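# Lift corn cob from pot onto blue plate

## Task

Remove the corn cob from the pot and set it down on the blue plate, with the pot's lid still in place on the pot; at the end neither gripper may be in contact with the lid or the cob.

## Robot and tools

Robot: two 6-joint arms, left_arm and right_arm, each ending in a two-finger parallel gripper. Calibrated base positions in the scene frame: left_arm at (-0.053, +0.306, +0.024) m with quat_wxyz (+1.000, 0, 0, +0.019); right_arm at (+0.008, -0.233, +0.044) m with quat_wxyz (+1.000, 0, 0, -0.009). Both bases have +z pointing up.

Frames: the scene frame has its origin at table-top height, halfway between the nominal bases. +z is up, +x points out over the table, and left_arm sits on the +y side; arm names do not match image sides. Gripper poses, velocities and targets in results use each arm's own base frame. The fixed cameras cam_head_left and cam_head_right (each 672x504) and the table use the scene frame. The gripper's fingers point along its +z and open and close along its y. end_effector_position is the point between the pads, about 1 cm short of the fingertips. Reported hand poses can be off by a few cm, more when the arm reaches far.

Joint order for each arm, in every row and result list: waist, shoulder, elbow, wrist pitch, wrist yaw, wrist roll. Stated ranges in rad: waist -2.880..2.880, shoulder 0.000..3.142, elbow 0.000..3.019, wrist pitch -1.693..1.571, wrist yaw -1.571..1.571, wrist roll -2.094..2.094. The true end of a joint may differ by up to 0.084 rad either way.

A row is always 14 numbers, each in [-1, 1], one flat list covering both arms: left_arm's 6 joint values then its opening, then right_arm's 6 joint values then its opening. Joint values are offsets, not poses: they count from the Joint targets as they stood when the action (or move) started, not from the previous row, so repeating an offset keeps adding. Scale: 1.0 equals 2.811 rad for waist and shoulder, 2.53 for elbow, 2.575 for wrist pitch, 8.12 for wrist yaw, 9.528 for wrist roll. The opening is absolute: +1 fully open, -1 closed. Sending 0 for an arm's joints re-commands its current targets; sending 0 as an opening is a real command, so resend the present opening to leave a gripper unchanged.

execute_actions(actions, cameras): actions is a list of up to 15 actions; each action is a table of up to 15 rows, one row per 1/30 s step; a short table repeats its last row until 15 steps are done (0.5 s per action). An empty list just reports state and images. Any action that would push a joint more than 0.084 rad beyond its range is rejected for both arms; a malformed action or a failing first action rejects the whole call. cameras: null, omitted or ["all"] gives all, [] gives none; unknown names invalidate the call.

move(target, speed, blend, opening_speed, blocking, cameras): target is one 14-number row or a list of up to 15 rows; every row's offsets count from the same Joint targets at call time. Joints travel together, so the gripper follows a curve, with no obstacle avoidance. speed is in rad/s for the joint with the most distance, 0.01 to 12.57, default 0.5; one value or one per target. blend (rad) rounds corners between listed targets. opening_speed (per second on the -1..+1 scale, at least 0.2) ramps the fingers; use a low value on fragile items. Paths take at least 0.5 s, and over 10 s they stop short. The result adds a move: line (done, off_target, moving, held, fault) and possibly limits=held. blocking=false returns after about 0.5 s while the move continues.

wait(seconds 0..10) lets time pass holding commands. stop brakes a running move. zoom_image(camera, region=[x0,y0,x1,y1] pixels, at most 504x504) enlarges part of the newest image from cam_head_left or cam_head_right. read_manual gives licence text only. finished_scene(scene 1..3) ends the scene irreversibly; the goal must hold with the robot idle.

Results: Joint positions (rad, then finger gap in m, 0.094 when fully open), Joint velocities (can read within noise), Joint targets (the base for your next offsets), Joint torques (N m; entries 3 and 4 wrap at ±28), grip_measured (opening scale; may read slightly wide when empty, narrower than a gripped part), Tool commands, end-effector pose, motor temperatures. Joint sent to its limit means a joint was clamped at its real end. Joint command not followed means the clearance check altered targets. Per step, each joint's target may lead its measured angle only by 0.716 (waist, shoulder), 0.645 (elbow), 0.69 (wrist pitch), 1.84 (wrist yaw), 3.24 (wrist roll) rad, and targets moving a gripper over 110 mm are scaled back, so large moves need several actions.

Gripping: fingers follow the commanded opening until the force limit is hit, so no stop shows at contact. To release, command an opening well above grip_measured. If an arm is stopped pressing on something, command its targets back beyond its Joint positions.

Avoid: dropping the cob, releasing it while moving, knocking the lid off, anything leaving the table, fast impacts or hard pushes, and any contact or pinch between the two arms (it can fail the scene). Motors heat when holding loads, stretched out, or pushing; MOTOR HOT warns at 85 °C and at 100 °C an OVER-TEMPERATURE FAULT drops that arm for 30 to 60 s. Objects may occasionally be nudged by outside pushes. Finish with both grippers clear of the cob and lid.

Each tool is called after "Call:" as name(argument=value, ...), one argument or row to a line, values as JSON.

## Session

Call:
execute_actions(
  actions=[],
)

Scene clock: 0.00 s.
left_arm: end_effector_position=(+0.2885, -0.4621, +0.1358) grip_measured=+1.000 end_effector_quat_wxyz=(+0.444, -0.092, +0.864, -0.218) | right_arm: end_effector_position=(+0.5325, -0.2551, +0.0794) grip_measured=+1.000 end_effector_quat_wxyz=(+0.022, +0.915, +0.380, -0.137)
Joint positions: left_arm=[-1.221 1.554 0.886 -0.076 -0.717 -1.107 0.094] | right_arm=[-0.382 2.075 1.778 -1.442 0.223 1.991 0.094]
Joint velocities: within noise
Joint torques (N m): no reading
Motor temperatures (°C): left_arm=[29 32 32 27 28 25 28] | right_arm=[26 31 35 28 27 26 25]
Heat: left arm: hottest shoulder 32 °C; right arm: hottest elbow 35 °C.
Joint targets: left_arm=[-1.221 1.555 0.906 -0.072 -0.717 -1.107] | right_arm=[-0.382 2.064 1.803 -1.442 0.223 1.991]
Tool commands: left_gripper/opening=+1.0 right_gripper/opening=+1.0

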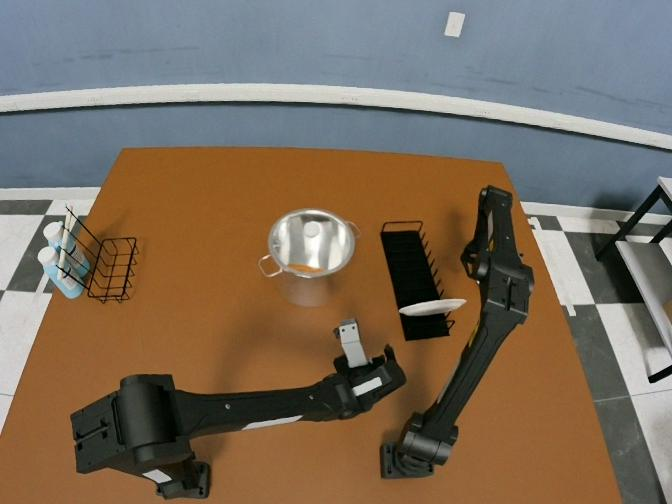

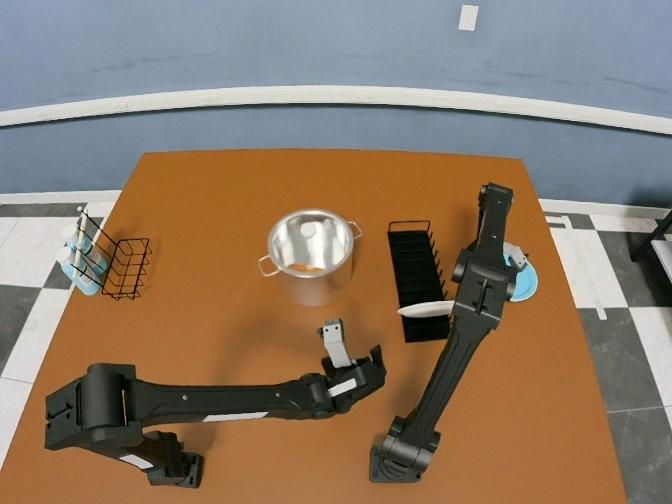

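Call:
zoom_image(
  camera="cam_head_left",
  region=[250, 190, 380, 320],
)

Call:
zoom_image(
  camera="cam_head_right",
  region=[250, 190, 380, 320],
)

Call:
zoom_image(
  camera="cam_head_right",
  region=[440, 200, 570, 330],
)

Scaled by 3.877 (camera's finer frame: 960x720).

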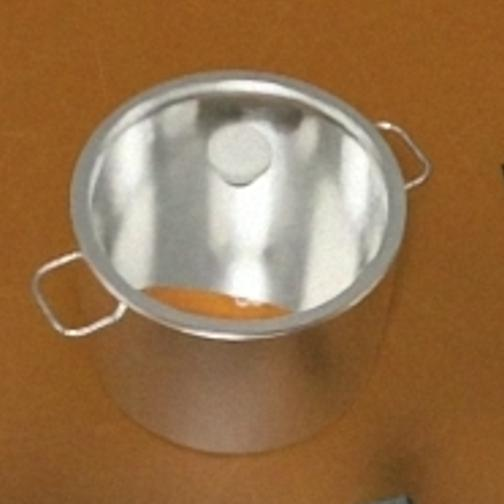

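Scaled by 3.877 (camera's finer frame: 960x720).

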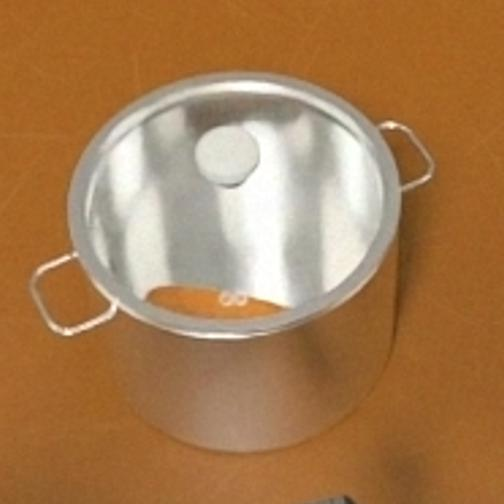

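Scaled by 3.877 (camera's finer frame: 960x720).

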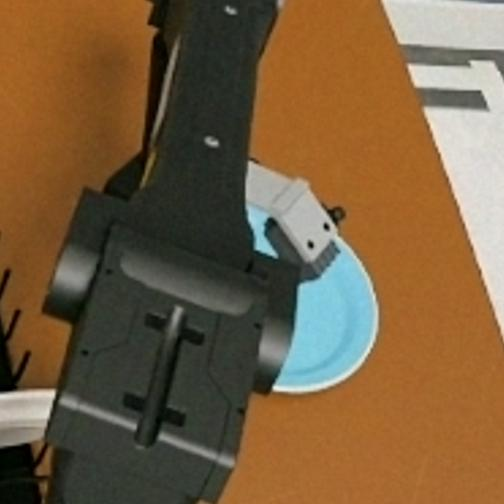

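Call:
move(
  target=[
    [0.1498,-0.0551,0.1755,-0.3216,0.0499,0.0682,1,0,-0.1298,0,0,-0.0308,-0.1574,1],
    [0.2558,0.1448,0.4704,-0.4882,0.0883,0.1162,1,0.0825,-0.2718,-0.1988,0.0163,-0.0653,-0.3205,1],
  ],
  speed=0.8,
  blend=0.1,
)

Call:
zoom_image(
  camera="cam_head_left",
  region=[250, 190, 380, 320],
)

Call:
zoom_image(
  camera="cam_head_right",
  region=[440, 200, 570, 330],
)

Call:
zoom_image(
  camera="cam_head_left",
  region=[440, 200, 570, 330],
)

Scene clock: 50.03 s.
left_arm: end_effector_position=(+0.5994, -0.3327, +0.2664) grip_measured=+1.000 end_effector_quat_wxyz=(+0.169, +0.240, +0.955, -0.043) | right_arm: end_effector_position=(+0.4120, -0.0157, +0.2740) grip_measured=+1.000 end_effector_quat_wxyz=(+0.146, -0.434, +0.885, +0.083)
Joint positions: left_arm=[-0.507 1.937 2.036 -1.318 -0.004 -0.014 0.094] | right_arm=[-0.162 1.317 1.305 -1.412 -0.304 -1.051 0.094]
Joint torques (N m): left_arm=[-0.73 -16.91 14.79 0.87 0.13 0.21] | right_arm=[1.49 -10.93 7.09 1.1 -0.56 -0.17]
Motor temperatures (°C): left_arm=[29 34 37 27 28 25 28] | right_arm=[26 35 37 28 27 26 25]
Heat: left arm: hottest elbow 37 °C; right arm: hottest elbow 37 °C.
Joint targets: left_arm=[-0.502 1.962 2.096 -1.329 0.000 0.000] | right_arm=[-0.149 1.300 1.300 -1.400 -0.307 -1.062]
move: off_target (left_arm); left_arm: the elbow is farthest, 0.060 rad from its target

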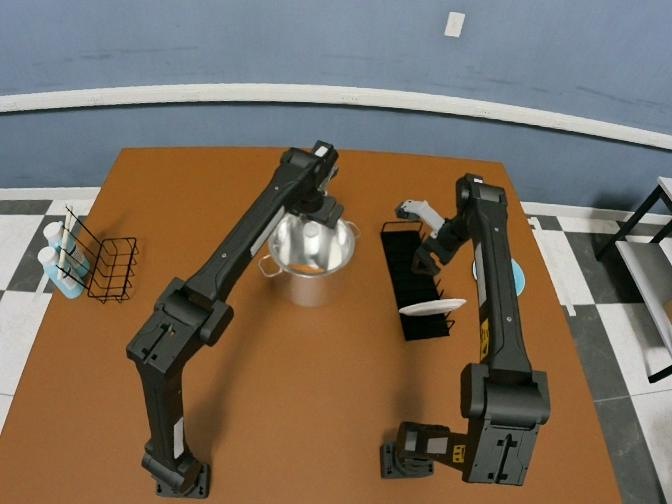

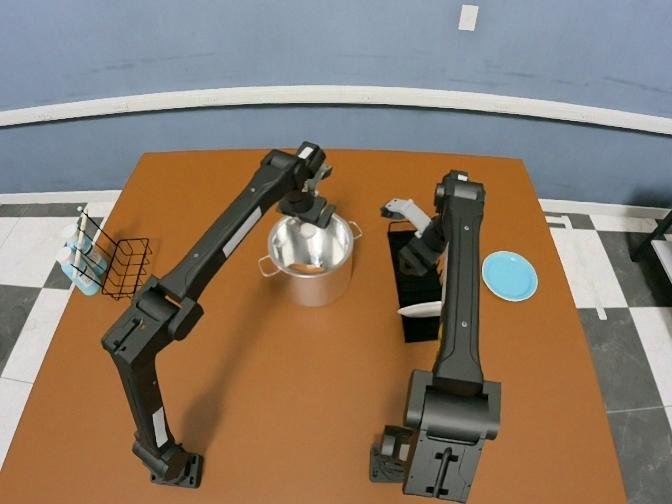

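Scaled by 3.877 (camera's finer frame: 960x720).

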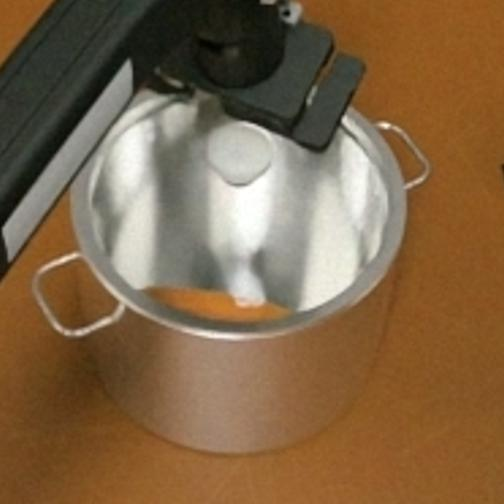

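Scaled by 3.877 (camera's finer frame: 960x720).

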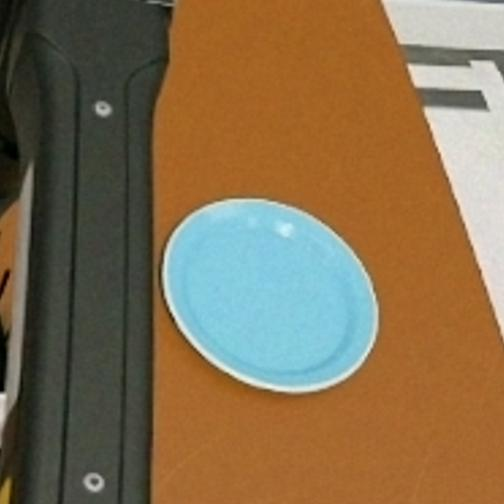

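Scaled by 3.877 (camera's finer frame: 960x720).

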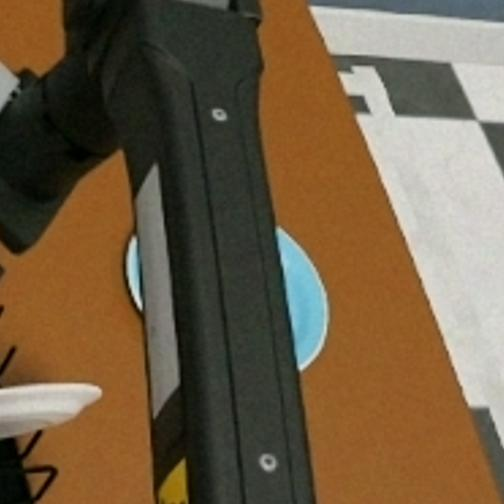

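Call:
move(
  target=[
    [0.0057,-0.0032,-0.0917,0.0711,0,0,1,0,0,0,0,0,0,1],
  ],
  speed=0.3,
)

Call:
zoom_image(
  camera="cam_head_left",
  region=[250, 170, 380, 300],
)

Call:
zoom_image(
  camera="cam_head_right",
  region=[250, 170, 380, 300],
)

Scene clock: 63.47 s.
left_arm: end_effector_position=(+0.6028, -0.3281, +0.2059) grip_measured=+1.000 end_effector_quat_wxyz=(+0.169, +0.237, +0.956, -0.042) | right_arm: end_effector_position=(+0.4119, -0.0157, +0.2738) grip_measured=+1.000 end_effector_quat_wxyz=(+0.145, -0.434, +0.885, +0.083)
Joint positions: left_arm=[-0.499 1.937 1.878 -1.162 -0.004 -0.012 0.094] | right_arm=[-0.162 1.317 1.304 -1.412 -0.304 -1.052 0.094]
Joint torques (N m): left_arm=[-1.03 -17.14 8.46 2 0.12 0.2] | right_arm=[1.55 -10.99 7.1 1.09 -0.56 -0.16]
Heat: left arm: hottest elbow 40 °C; right arm: hottest elbow 38 °C.
Joint targets: left_arm=[-0.486 1.953 1.864 -1.146 0.000 0.000] | right_arm=[-0.149 1.300 1.300 -1.400 -0.307 -1.062]
move: done

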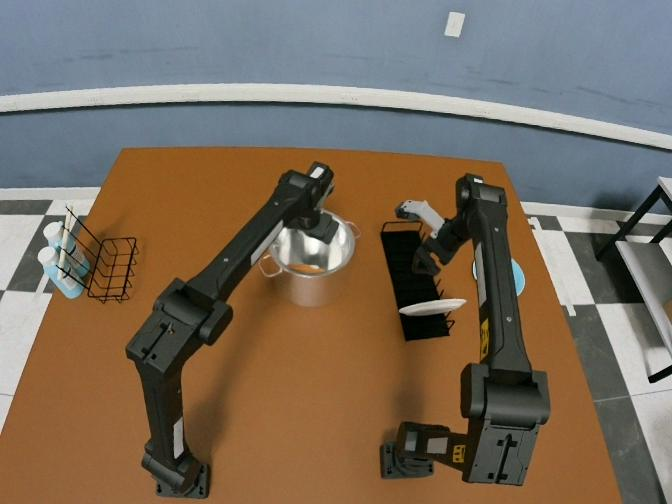

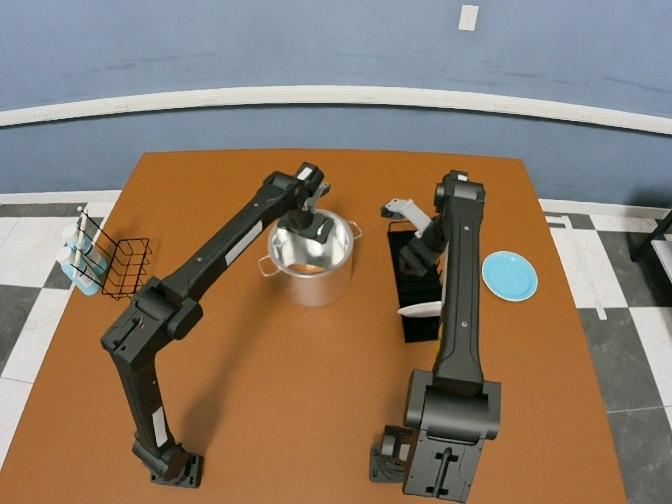

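Scaled by 3.877 (camera's finer frame: 960x720).

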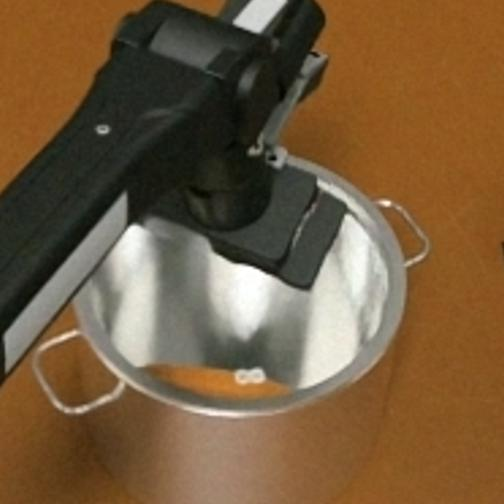

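Scaled by 3.877 (camera's finer frame: 960x720).

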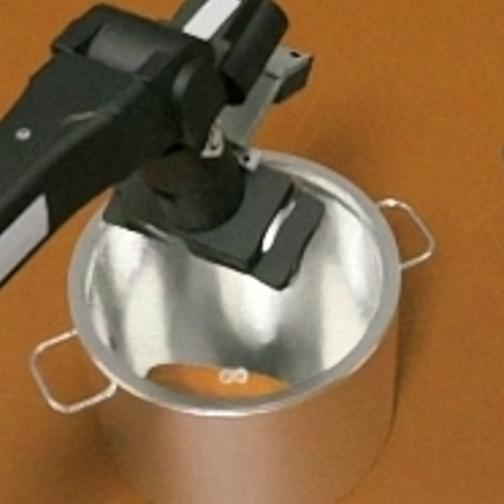

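Call:
move(
  target=[0,0,0,0,0,0,-0.4,0,0,0,0,0,0,1],
  opening_speed=0.5,
  cameras=[],
)

Scene clock: 70.00 s.
left_arm: end_effector_position=(+0.6051, -0.3265, +0.2063) grip_measured=-0.099 end_effector_quat_wxyz=(+0.171, +0.236, +0.956, -0.042) | right_arm: end_effector_position=(+0.4119, -0.0157, +0.2738) grip_measured=+1.000 end_effector_quat_wxyz=(+0.145, -0.434, +0.885, +0.083)
Joint positions: left_arm=[-0.495 1.937 1.878 -1.157 -0.004 -0.011 0.042] | right_arm=[-0.162 1.317 1.304 -1.412 -0.304 -1.052 0.094]
Joint torques (N m): left_arm=[-0.85 -17.38 8.17 1.94 0.16 0.16] | right_arm=[1.49 -10.99 7.1 1.07 -0.56 -0.17]
Heat: left arm: hottest elbow 40 °C; right arm: hottest elbow 39 °C.
Joint targets: left_arm=[-0.485 1.953 1.864 -1.146 0.000 0.000] | right_arm=[-0.149 1.300 1.300 -1.400 -0.307 -1.062]
move: done

Call:
move(
  target=[
    [0,0,0.1107,-0.101,0,0,-0.4,0,0,0,0,0,0,1],
    [0.1907,-0.1853,-0.1834,-0.0256,0,0,-0.4,0.04,0.05,0.06,0.001,0,0,1],
    [0.1907,-0.1853,-0.1834,-0.0256,0,0,-0.4,0.1622,0.1747,0.1866,0.0035,0,0,1],
  ],
  speed=[0.3,0.5,0.6],
  blend=[0.03,0.1,0],
)

Call:
zoom_image(
  camera="cam_head_left",
  region=[250, 190, 380, 320],
)

Call:
zoom_image(
  camera="cam_head_right",
  region=[250, 190, 380, 320],
)

Scene clock: 101.83 s.
left_arm: end_effector_position=(+0.4957, +0.0216, +0.2435) grip_measured=-0.101 end_effector_quat_wxyz=(+0.126, -0.027, +0.992, +0.003) | right_arm: end_effector_position=(+0.5312, +0.2264, +0.2159) grip_measured=+1.000 end_effector_quat_wxyz=(+0.096, -0.628, +0.762, +0.126)
Joint positions: left_arm=[0.044 1.478 1.394 -1.235 -0.001 -0.011 0.042] | right_arm=[0.314 1.797 1.715 -1.398 -0.306 -1.052 0.094]
Joint torques (N m): left_arm=[-1.26 -15.91 10.02 2.07 0.01 0.16] | right_arm=[0.03 -17.03 11.58 0.77 -0.49 -0.17]
Heat: left arm: hottest elbow 40 °C; right arm: hottest elbow 40 °C.
Joint targets: left_arm=[0.050 1.432 1.400 -1.212 0.000 0.000] | right_arm=[0.307 1.791 1.772 -1.391 -0.307 -1.062]
move: off_target (left_arm, right_arm); left_arm: the shoulder is farthest, 0.046 rad from its target; right_arm: the elbow is farthest, 0.057 rad from its target

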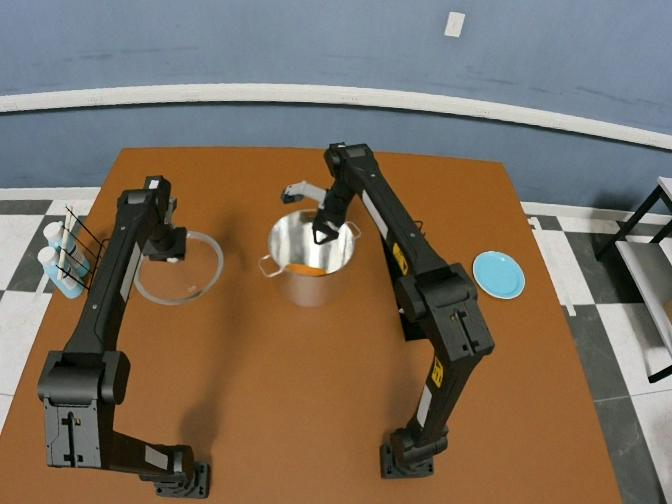

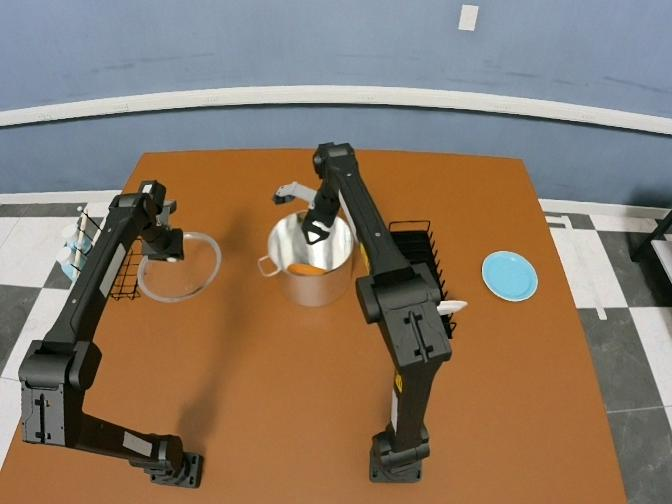

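Scaled by 3.877 (camera's finer frame: 960x720).

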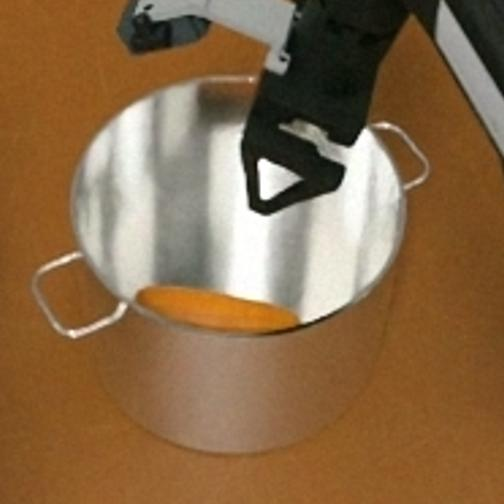

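Scaled by 3.877 (camera's finer frame: 960x720).

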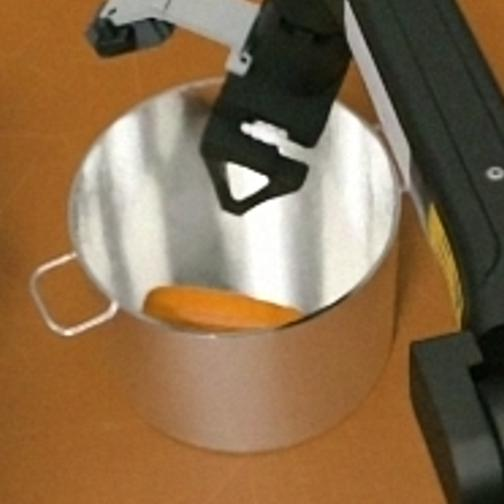

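Call:
move(
  target=[0,0,0,0,0,0,-0.4,-0.0036,0.0772,-0.1518,0.233,0,0,1],
  speed=0.3,
)

Call:
zoom_image(
  camera="cam_head_left",
  region=[250, 190, 380, 320],
)

Call:
zoom_image(
  camera="cam_head_right",
  region=[250, 190, 380, 320],
)

Scene clock: 120.20 s.
left_arm: end_effector_position=(+0.4956, +0.0216, +0.2434) grip_measured=-0.101 end_effector_quat_wxyz=(+0.125, -0.027, +0.992, +0.003) | right_arm: end_effector_position=(+0.5467, +0.2300, -0.0104) grip_measured=+1.000 end_effector_quat_wxyz=(+0.125, -0.630, +0.758, +0.114)
Joint positions: left_arm=[0.044 1.478 1.393 -1.235 -0.001 -0.011 0.042] | right_arm=[0.312 2.006 1.39 -0.803 -0.306 -1.052 0.094]
Joint torques (N m): left_arm=[-1.44 -15.79 9.92 2.21 0.04 0.19] | right_arm=[-0.5 -17.38 5.89 1.05 -0.49 -0.16]
Motor temperatures (°C): left_arm=[29 36 39 27 28 25 29] | right_arm=[26 33 42 28 27 26 25]
Heat: left arm: hottest elbow 39 °C; right arm: hottest elbow 42 °C.
Joint targets: left_arm=[0.050 1.432 1.400 -1.212 0.000 0.000] | right_arm=[0.297 2.008 1.388 -0.791 -0.307 -1.062]
move: off_target (left_arm); left_arm: the shoulder is farthest, 0.046 rad from its target

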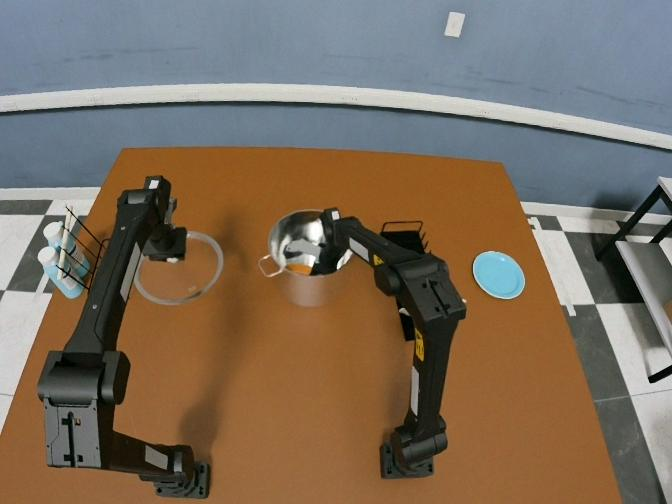

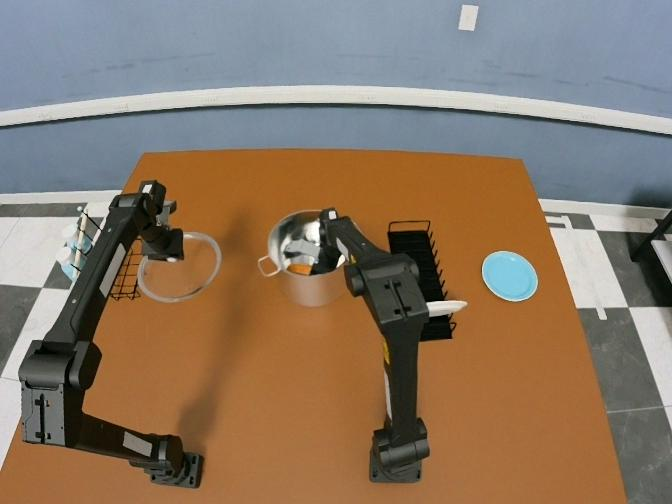

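Scaled by 3.877 (camera's finer frame: 960x720).

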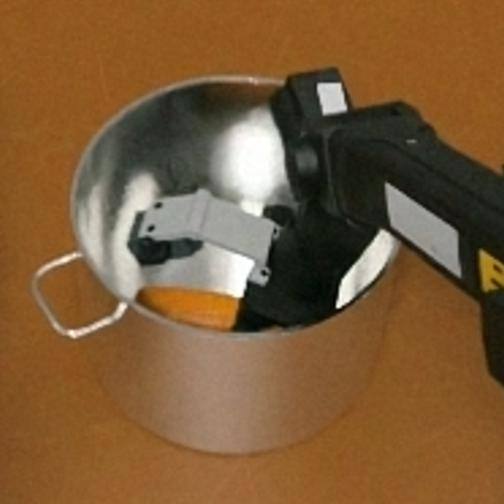

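Scaled by 3.877 (camera's finer frame: 960x720).

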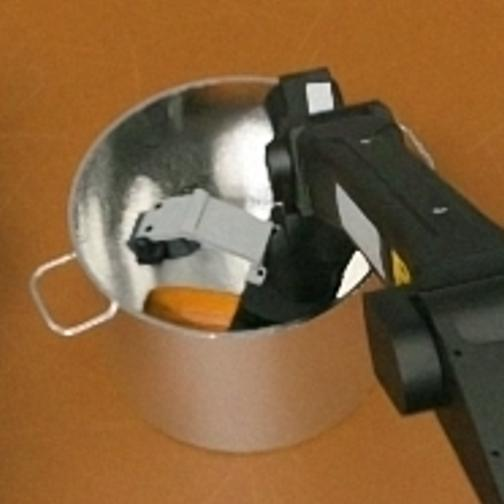

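Close to plan. Close slowly.

Call:
move(
  target=[0,0,0,0,0,0,-0.4,0,0,0,0,0,0,-0.2],
  opening_speed=0.4,
  cameras=[],
)

Scene clock: 127.27 s.
left_arm: end_effector_position=(+0.4956, +0.0216, +0.2434) grip_measured=-0.101 end_effector_quat_wxyz=(+0.125, -0.027, +0.992, +0.003) | right_arm: end_effector_position=(+0.5468, +0.2300, -0.0104) grip_measured=-0.065 end_effector_quat_wxyz=(+0.125, -0.630, +0.758, +0.114)
Joint positions: left_arm=[0.044 1.478 1.393 -1.235 -0.001 -0.011 0.042] | right_arm=[0.312 2.006 1.39 -0.803 -0.306 -1.053 0.044]
Joint torques (N m): left_arm=[-1.44 -15.15 10.14 2.07 0.01 0.19] | right_arm=[-0.5 -17.38 5.87 1.09 -0.49 -0.15]
Heat: left arm: hottest elbow 39 °C; right arm: hottest elbow 41 °C.
Joint targets: left_arm=[0.050 1.432 1.400 -1.212 0.000 0.000] | right_arm=[0.297 2.008 1.388 -0.791 -0.307 -1.062]
move: off_target (left_arm); left_arm: the shoulder is farthest, 0.046 rad from its target

Call:
move(
  target=[0,0,0,0,0,0,-0.4,0,0,0,0,0,0,-0.35],
  opening_speed=0.4,
  cameras=["cam_head_left"],
)

Call:
zoom_image(
  camera="cam_head_left",
  region=[250, 190, 380, 320],
)

Scene clock: 133.13 s.
left_arm: end_effector_position=(+0.4956, +0.0216, +0.2434) grip_measured=-0.101 end_effector_quat_wxyz=(+0.125, -0.027, +0.992, +0.003) | right_arm: end_effector_position=(+0.5468, +0.2300, -0.0104) grip_measured=-0.066 end_effector_quat_wxyz=(+0.125, -0.630, +0.757, +0.114)
Joint positions: left_arm=[0.044 1.478 1.393 -1.235 -0.001 -0.011 0.042] | right_arm=[0.312 2.006 1.39 -0.803 -0.306 -1.053 0.044]
Joint torques (N m): left_arm=[-1.38 -14.97 10 2.19 0.05 0.24] | right_arm=[-0.5 -17.38 5.9 1.09 -0.49 -0.15]
Heat: left arm: hottest elbow 39 °C; right arm: hottest elbow 41 °C.
Joint targets: left_arm=[0.050 1.432 1.400 -1.212 0.000 0.000] | right_arm=[0.297 2.008 1.388 -0.791 -0.307 -1.062]
move: off_target (left_arm); left_arm: the shoulder is farthest, 0.046 rad from its target

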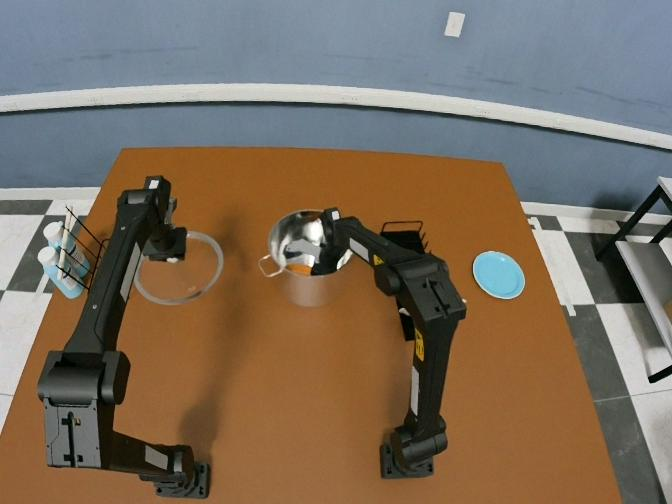

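Scaled by 3.877 (camera's finer frame: 960x720).

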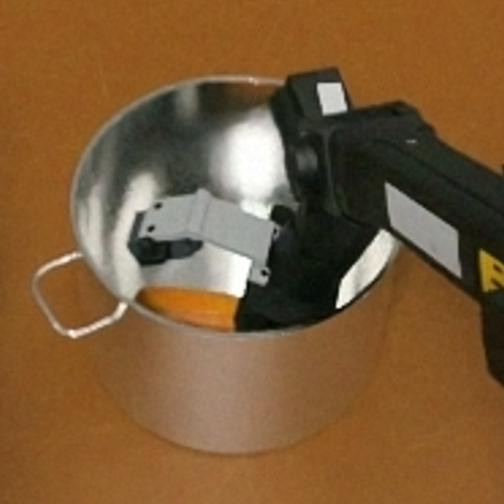

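Call:
move(
  target=[
    [0,0,0,0,0,0,-0.4,0,-0.074,0.2024,-0.2792,0,0,-0.35],
    [0,0,0,0,0,0,-0.4,-0.3525,0.0067,0.3277,-0.3056,0,0,-0.35],
  ],
  speed=[0.35,0.6],
  blend=[0.05,0],
)

Call:
zoom_image(
  camera="cam_head_left",
  region=[420, 200, 570, 350],
)

Call:
zoom_image(
  camera="cam_head_right",
  region=[420, 200, 570, 350],
)

Scene clock: 158.77 s.
left_arm: end_effector_position=(+0.4956, +0.0216, +0.2434) grip_measured=-0.101 end_effector_quat_wxyz=(+0.125, -0.027, +0.992, +0.003) | right_arm: end_effector_position=(+0.5330, -0.3883, +0.2432) grip_measured=-0.067 end_effector_quat_wxyz=(+0.149, -0.178, +0.971, +0.055)
Joint positions: left_arm=[0.044 1.478 1.393 -1.235 -0.001 -0.011 0.042] | right_arm=[-0.706 2.036 2.145 -1.573 -0.301 -1.053 0.044]
Joint torques (N m): left_arm=[-1.03 -15.21 9.88 2.25 0.02 0.16] | right_arm=[1.26 -20.42 12.7 0.31 -0.74 -0.16]
Heat: left arm: hottest elbow 39 °C; right arm: hottest elbow 40 °C.
Joint targets: left_arm=[0.050 1.432 1.400 -1.212 0.000 0.000] | right_arm=[-0.695 2.027 2.217 -1.578 -0.307 -1.062]
move: off_target (left_arm, right_arm); left_arm: the shoulder is farthest, 0.046 rad from its target; right_arm: the elbow is farthest, 0.072 rad from its target

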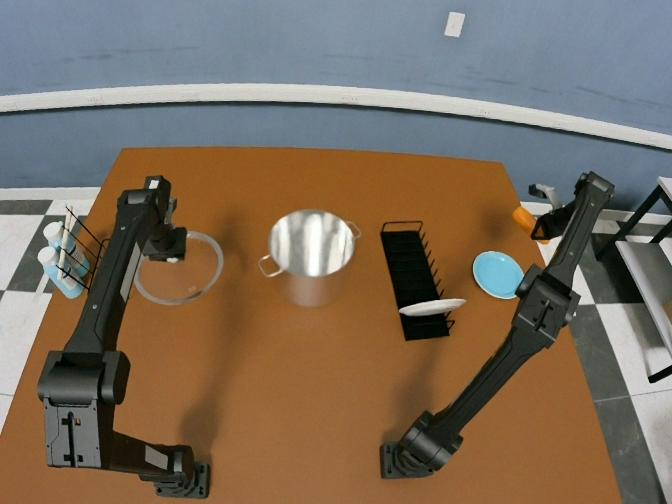

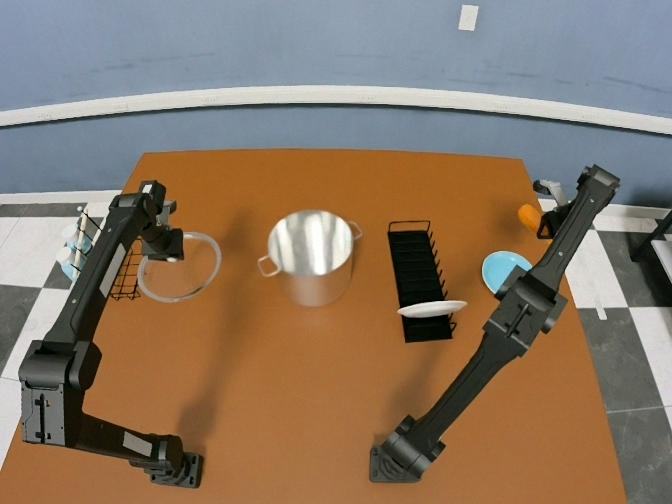

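Scaled by 3.360 (camera's finer frame: 960x720).

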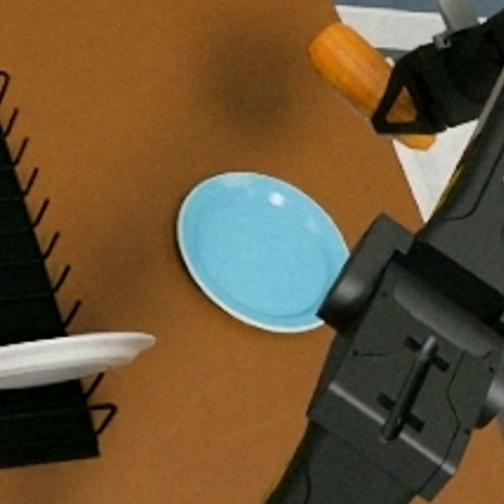

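Scaled by 3.360 (camera's finer frame: 960x720).

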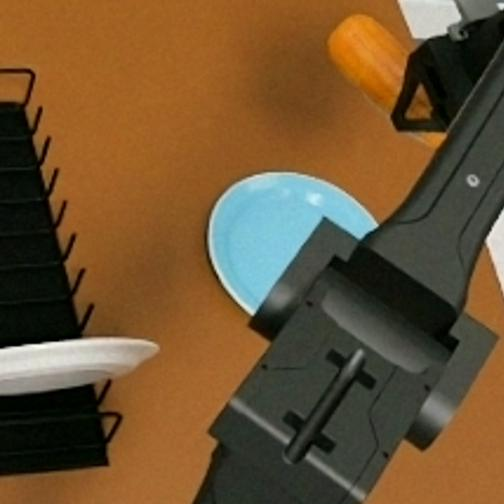

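Call:
move(
  target=[0,0,0,0,0,0,-0.4,0,0.0288,-0.1953,0.2233,0,0,-0.35],
  speed=0.35,
)

Call:
zoom_image(
  camera="cam_head_left",
  region=[420, 200, 570, 350],
)

Call:
zoom_image(
  camera="cam_head_right",
  region=[420, 200, 570, 350],
)

Scene clock: 176.13 s.
left_arm: end_effector_position=(+0.4956, +0.0216, +0.2434) grip_measured=-0.101 end_effector_quat_wxyz=(+0.125, -0.027, +0.992, +0.003) | right_arm: end_effector_position=(+0.5380, -0.3926, +0.0302) grip_measured=-0.067 end_effector_quat_wxyz=(+0.161, -0.181, +0.969, +0.039)
Joint positions: left_arm=[0.044 1.478 1.393 -1.235 -0.001 -0.011 0.042] | right_arm=[-0.706 2.124 1.717 -1.018 -0.301 -1.053 0.044]
Joint torques (N m): left_arm=[-0.73 -15.33 10.13 2.21 0.01 0.19] | right_arm=[1.44 -21.3 7.2 1.18 -0.73 -0.15]
Heat: left arm: hottest elbow 39 °C; right arm: hottest elbow 42 °C.
Joint targets: left_arm=[0.050 1.432 1.400 -1.212 0.000 0.000] | right_arm=[-0.695 2.108 1.723 -1.003 -0.307 -1.062]
move: off_target (left_arm); left_arm: the shoulder is farthest, 0.046 rad from its target

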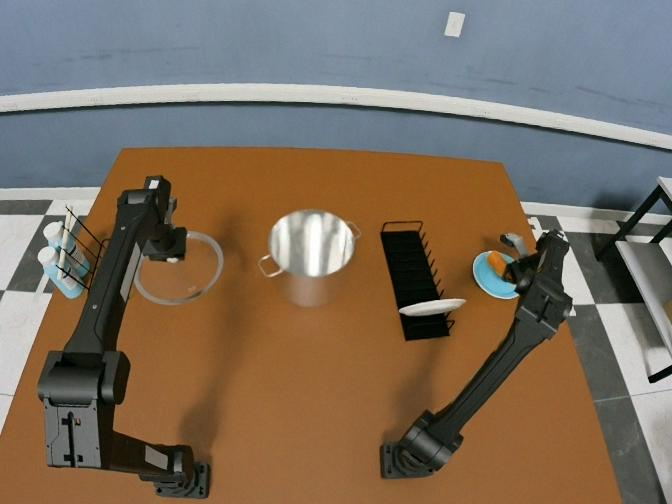

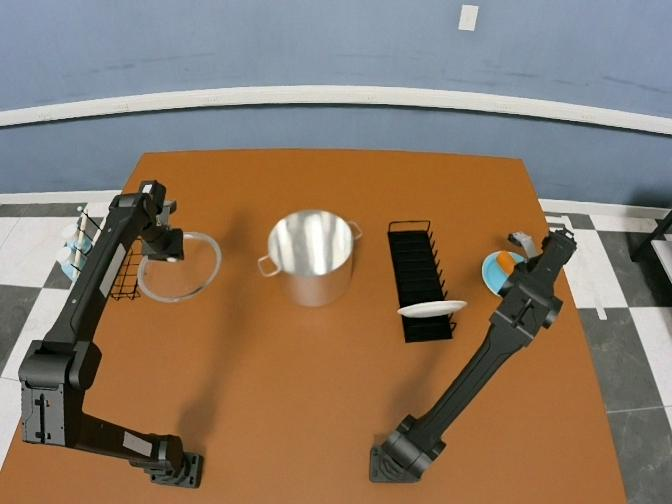

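Scaled by 3.360 (camera's finer frame: 960x720).

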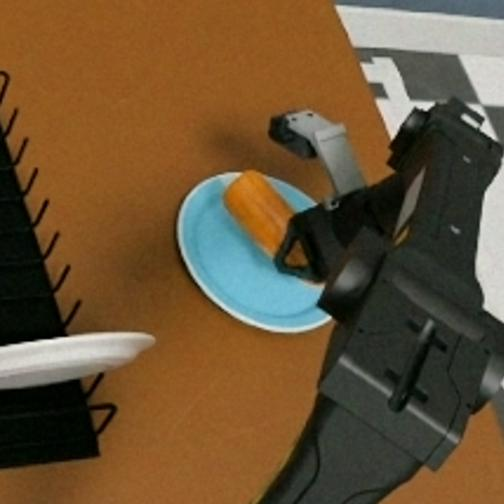

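Scaled by 3.360 (camera's finer frame: 960x720).

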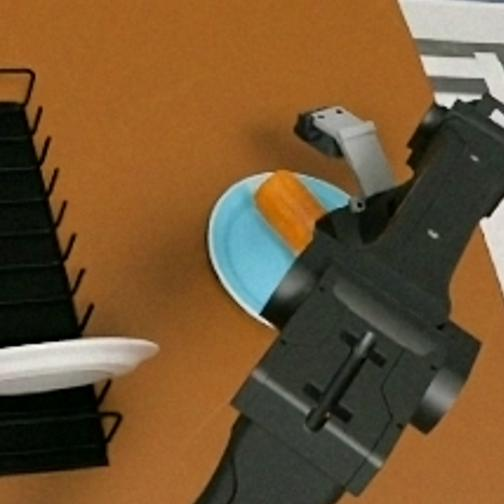

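Call:
move(
  target=[0,0,0,0,0,0,-0.4,0,0.0128,-0.0126,0.0264,0,0,-0.35],
  speed=0.06,
  cameras=[],
)

Scene clock: 184.07 s.
left_arm: end_effector_position=(+0.4956, +0.0216, +0.2434) grip_measured=-0.101 end_effector_quat_wxyz=(+0.125, -0.027, +0.992, +0.003) | right_arm: end_effector_position=(+0.5390, -0.3934, +0.0043) grip_measured=-0.067 end_effector_quat_wxyz=(+0.165, -0.182, +0.969, +0.035)
Joint positions: left_arm=[0.044 1.478 1.393 -1.235 -0.001 -0.011 0.042] | right_arm=[-0.706 2.151 1.688 -0.951 -0.301 -1.053 0.044]
Joint torques (N m): left_arm=[-0.56 -15.62 9.92 2.07 0.01 0.15] | right_arm=[1.38 -20.6 6.82 1.21 -0.73 -0.15]
Heat: left arm: hottest elbow 39 °C; right arm: hottest elbow 42 °C.
Joint targets: left_arm=[0.050 1.432 1.400 -1.212 0.000 0.000] | right_arm=[-0.695 2.144 1.691 -0.935 -0.307 -1.062]
move: off_target (left_arm); left_arm: the shoulder is farthest, 0.046 rad from its target

Call:
move(
  target=[0,0,0,0,0,0,-0.4,0,0.006,-0.006,0.0117,0,0,-0.35],
  speed=0.05,
)

Call:
zoom_image(
  camera="cam_head_left",
  region=[460, 220, 550, 310],
)

Scene clock: 191.37 s.
left_arm: end_effector_position=(+0.4956, +0.0216, +0.2434) grip_measured=-0.101 end_effector_quat_wxyz=(+0.125, -0.027, +0.992, +0.003) | right_arm: end_effector_position=(+0.5399, -0.3935, -0.0058) grip_measured=-0.067 end_effector_quat_wxyz=(+0.168, -0.182, +0.968, +0.033)
Joint positions: left_arm=[0.044 1.478 1.393 -1.235 -0.001 -0.011 0.042] | right_arm=[-0.706 2.162 1.677 -0.921 -0.304 -1.053 0.044]
Joint torques (N m): left_arm=[-1.55 -15.74 9.96 2.18 0.01 0.17] | right_arm=[1.44 -20.19 6.48 1.28 -0.6 -0.15]
Heat: left arm: hottest elbow 39 °C; right arm: hottest elbow 41 °C.
Joint targets: left_arm=[0.050 1.432 1.400 -1.212 0.000 0.000] | right_arm=[-0.695 2.161 1.676 -0.905 -0.307 -1.062]
move: off_target (left_arm); left_arm: the shoulder is farthest, 0.046 rad from its target

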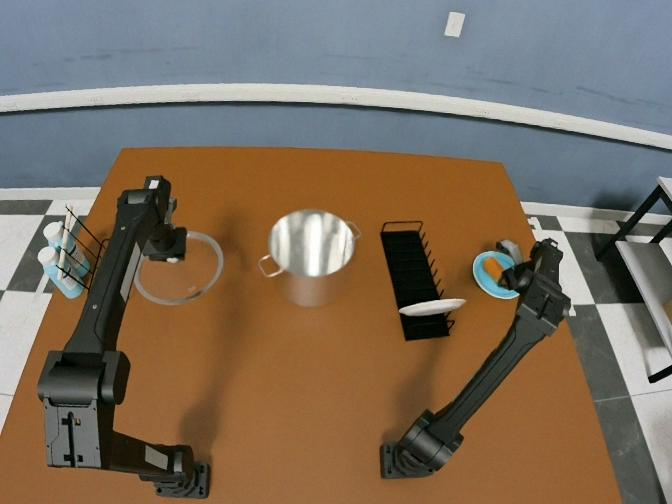

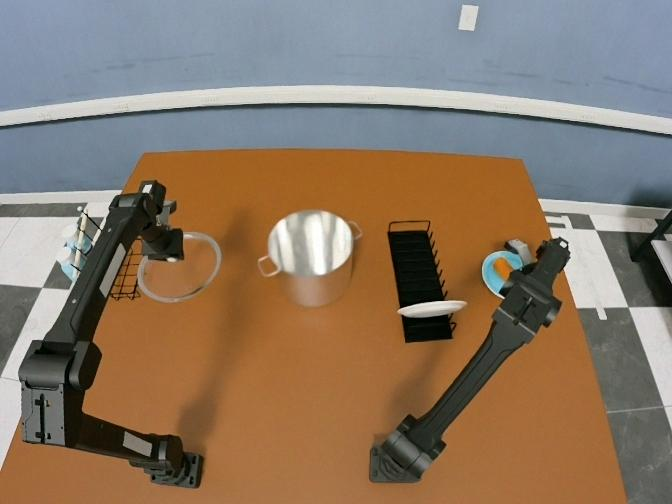

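Scaled by 5.600 (camera's finer frame: 960x720).

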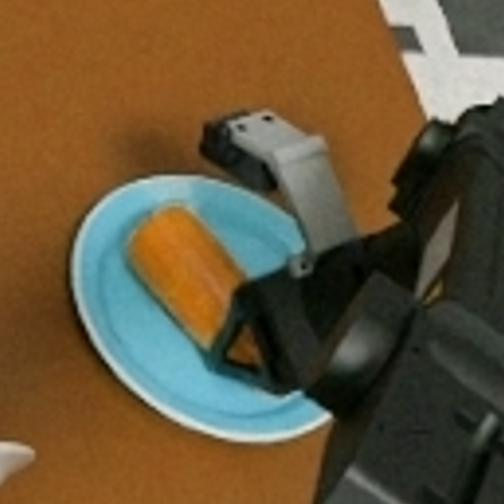

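Call:
move(
  target=[0,0,0,0,0,0,-0.4,0,0.0043,-0.003,0.005,0,0,-0.35],
  speed=0.05,
  cameras=["cam_head_left"],
)

Call:
zoom_image(
  camera="cam_head_left",
  region=[460, 220, 550, 310],
)

Scene clock: 197.80 s.
left_arm: end_effector_position=(+0.4956, +0.0216, +0.2434) grip_measured=-0.101 end_effector_quat_wxyz=(+0.125, -0.027, +0.992, +0.003) | right_arm: end_effector_position=(+0.5405, -0.3935, -0.0071) grip_measured=-0.067 end_effector_quat_wxyz=(+0.170, -0.183, +0.968, +0.032)
Joint positions: left_arm=[0.044 1.478 1.393 -1.235 -0.001 -0.011 0.042] | right_arm=[-0.706 2.162 1.673 -0.912 -0.306 -1.054 0.044]
Joint torques (N m): left_arm=[-1.44 -15.79 9.94 2.32 0 0.16] | right_arm=[1.38 -19.19 6.24 1.4 -0.49 -0.14]
Heat: left arm: hottest elbow 39 °C; right arm: hottest elbow 41 °C.
Joint targets: left_arm=[0.050 1.432 1.400 -1.212 0.000 0.000] | right_arm=[-0.695 2.173 1.669 -0.892 -0.307 -1.062]
move: off_target (left_arm); left_arm: the shoulder is farthest, 0.046 rad from its target

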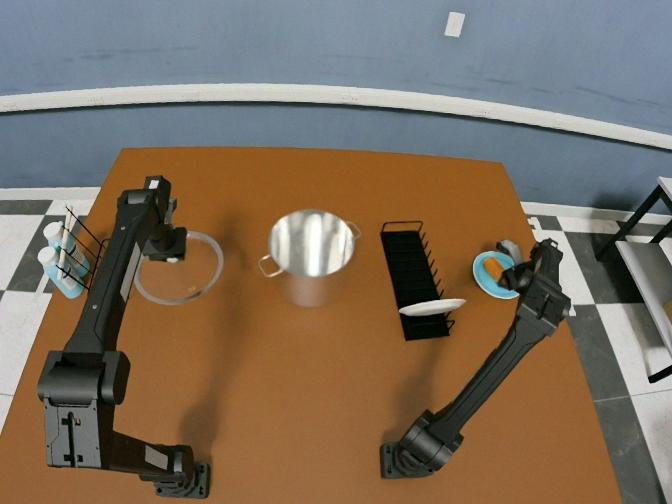

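Scaled by 5.600 (camera's finer frame: 960x720).

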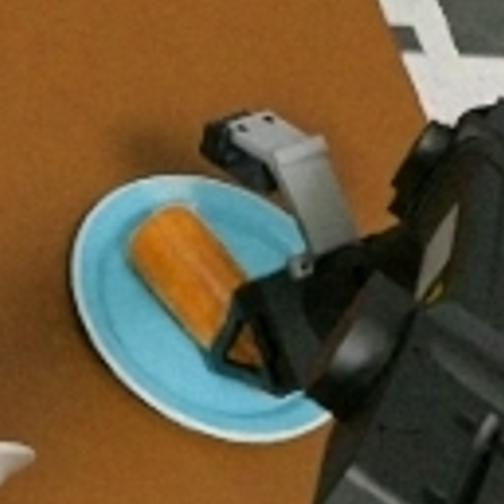

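Call:
move(
  target=[
    [0,0,0,0,0,0,-0.4,0,-0.0021,0,0,0,0,0.8],
    [0,0,0.08,-0.05,0,0,-0.4,0,-0.0142,0.024,-0.035,0,0,0.8],
    [-0.1903,0.1853,0.2941,-0.0753,0,0,-0.4,0,-0.0437,0.131,-0.1895,0,0,0.8],
  ],
  speed=[0.1,0.15,0.45],
  opening_speed=0.6,
)

Call:
zoom_image(
  camera="cam_head_left",
  region=[250, 170, 380, 300],
)

Call:
zoom_image(
  camera="cam_head_left",
  region=[440, 220, 530, 310],
)

Scene clock: 220.60 s.
left_arm: end_effector_position=(+0.5932, -0.3198, +0.2471) grip_measured=-0.101 end_effector_quat_wxyz=(+0.122, +0.237, +0.963, -0.032) | right_arm: end_effector_position=(+0.5349, -0.3887, +0.1437) grip_measured=+0.798 end_effector_quat_wxyz=(+0.140, -0.176, +0.972, +0.070)
Joint positions: left_arm=[-0.493 1.97 2.054 -1.401 0.002 -0.011 0.042] | right_arm=[-0.706 2.073 1.945 -1.372 -0.306 -1.054 0.084]
Joint torques (N m): left_arm=[-1.2 -19.72 17.16 1.1 -0.07 0.19] | right_arm=[1.38 -21.89 11.29 0.14 -0.47 -0.15]
Heat: left arm: hottest elbow 40 °C; right arm: hottest elbow 40 °C.
Joint targets: left_arm=[-0.485 1.953 2.144 -1.406 0.000 0.000] | right_arm=[-0.695 2.050 2.000 -1.380 -0.307 -1.062]
move: off_target (left_arm, right_arm); left_arm: the elbow is farthest, 0.090 rad from its target; right_arm: the elbow is farthest, 0.055 rad from its target

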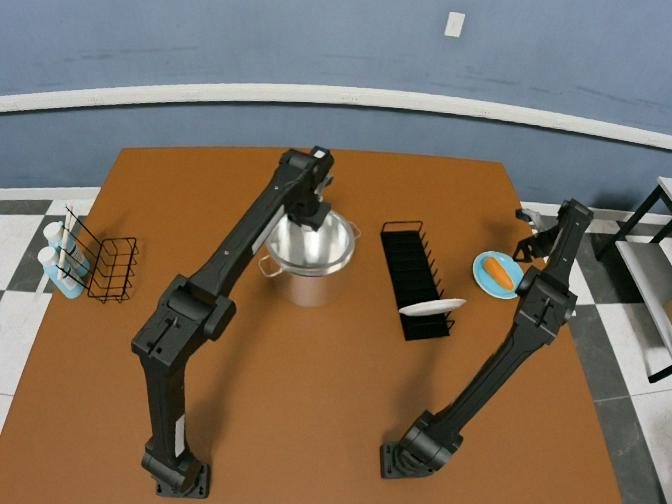

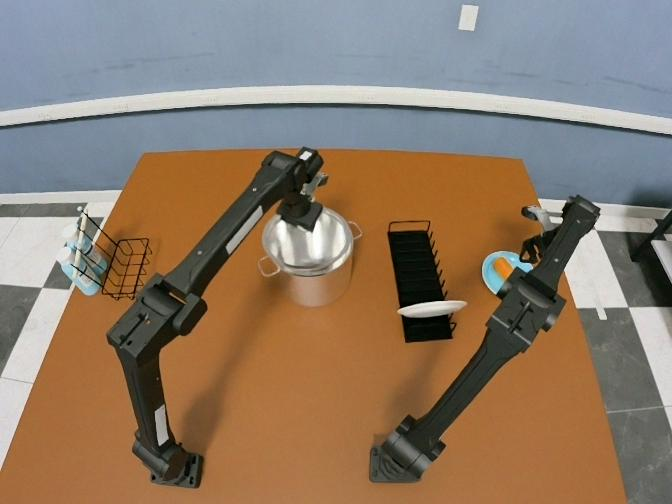

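Scaled by 3.877 (camera's finer frame: 960x720).

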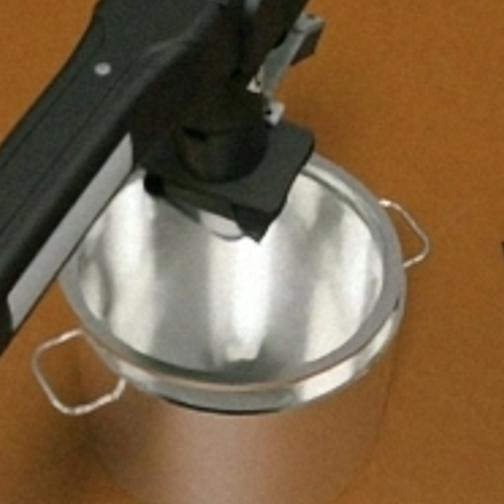

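Scaled by 5.600 (camera's finer frame: 960x720).

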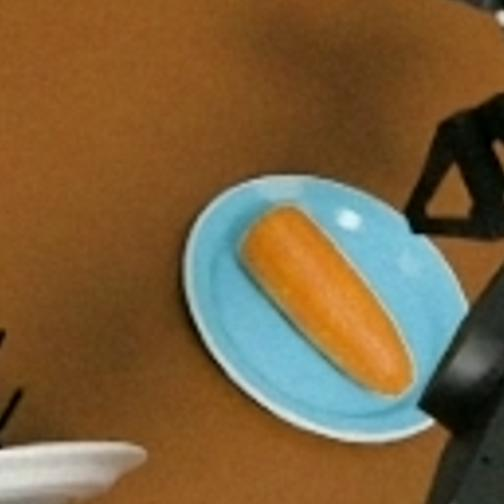

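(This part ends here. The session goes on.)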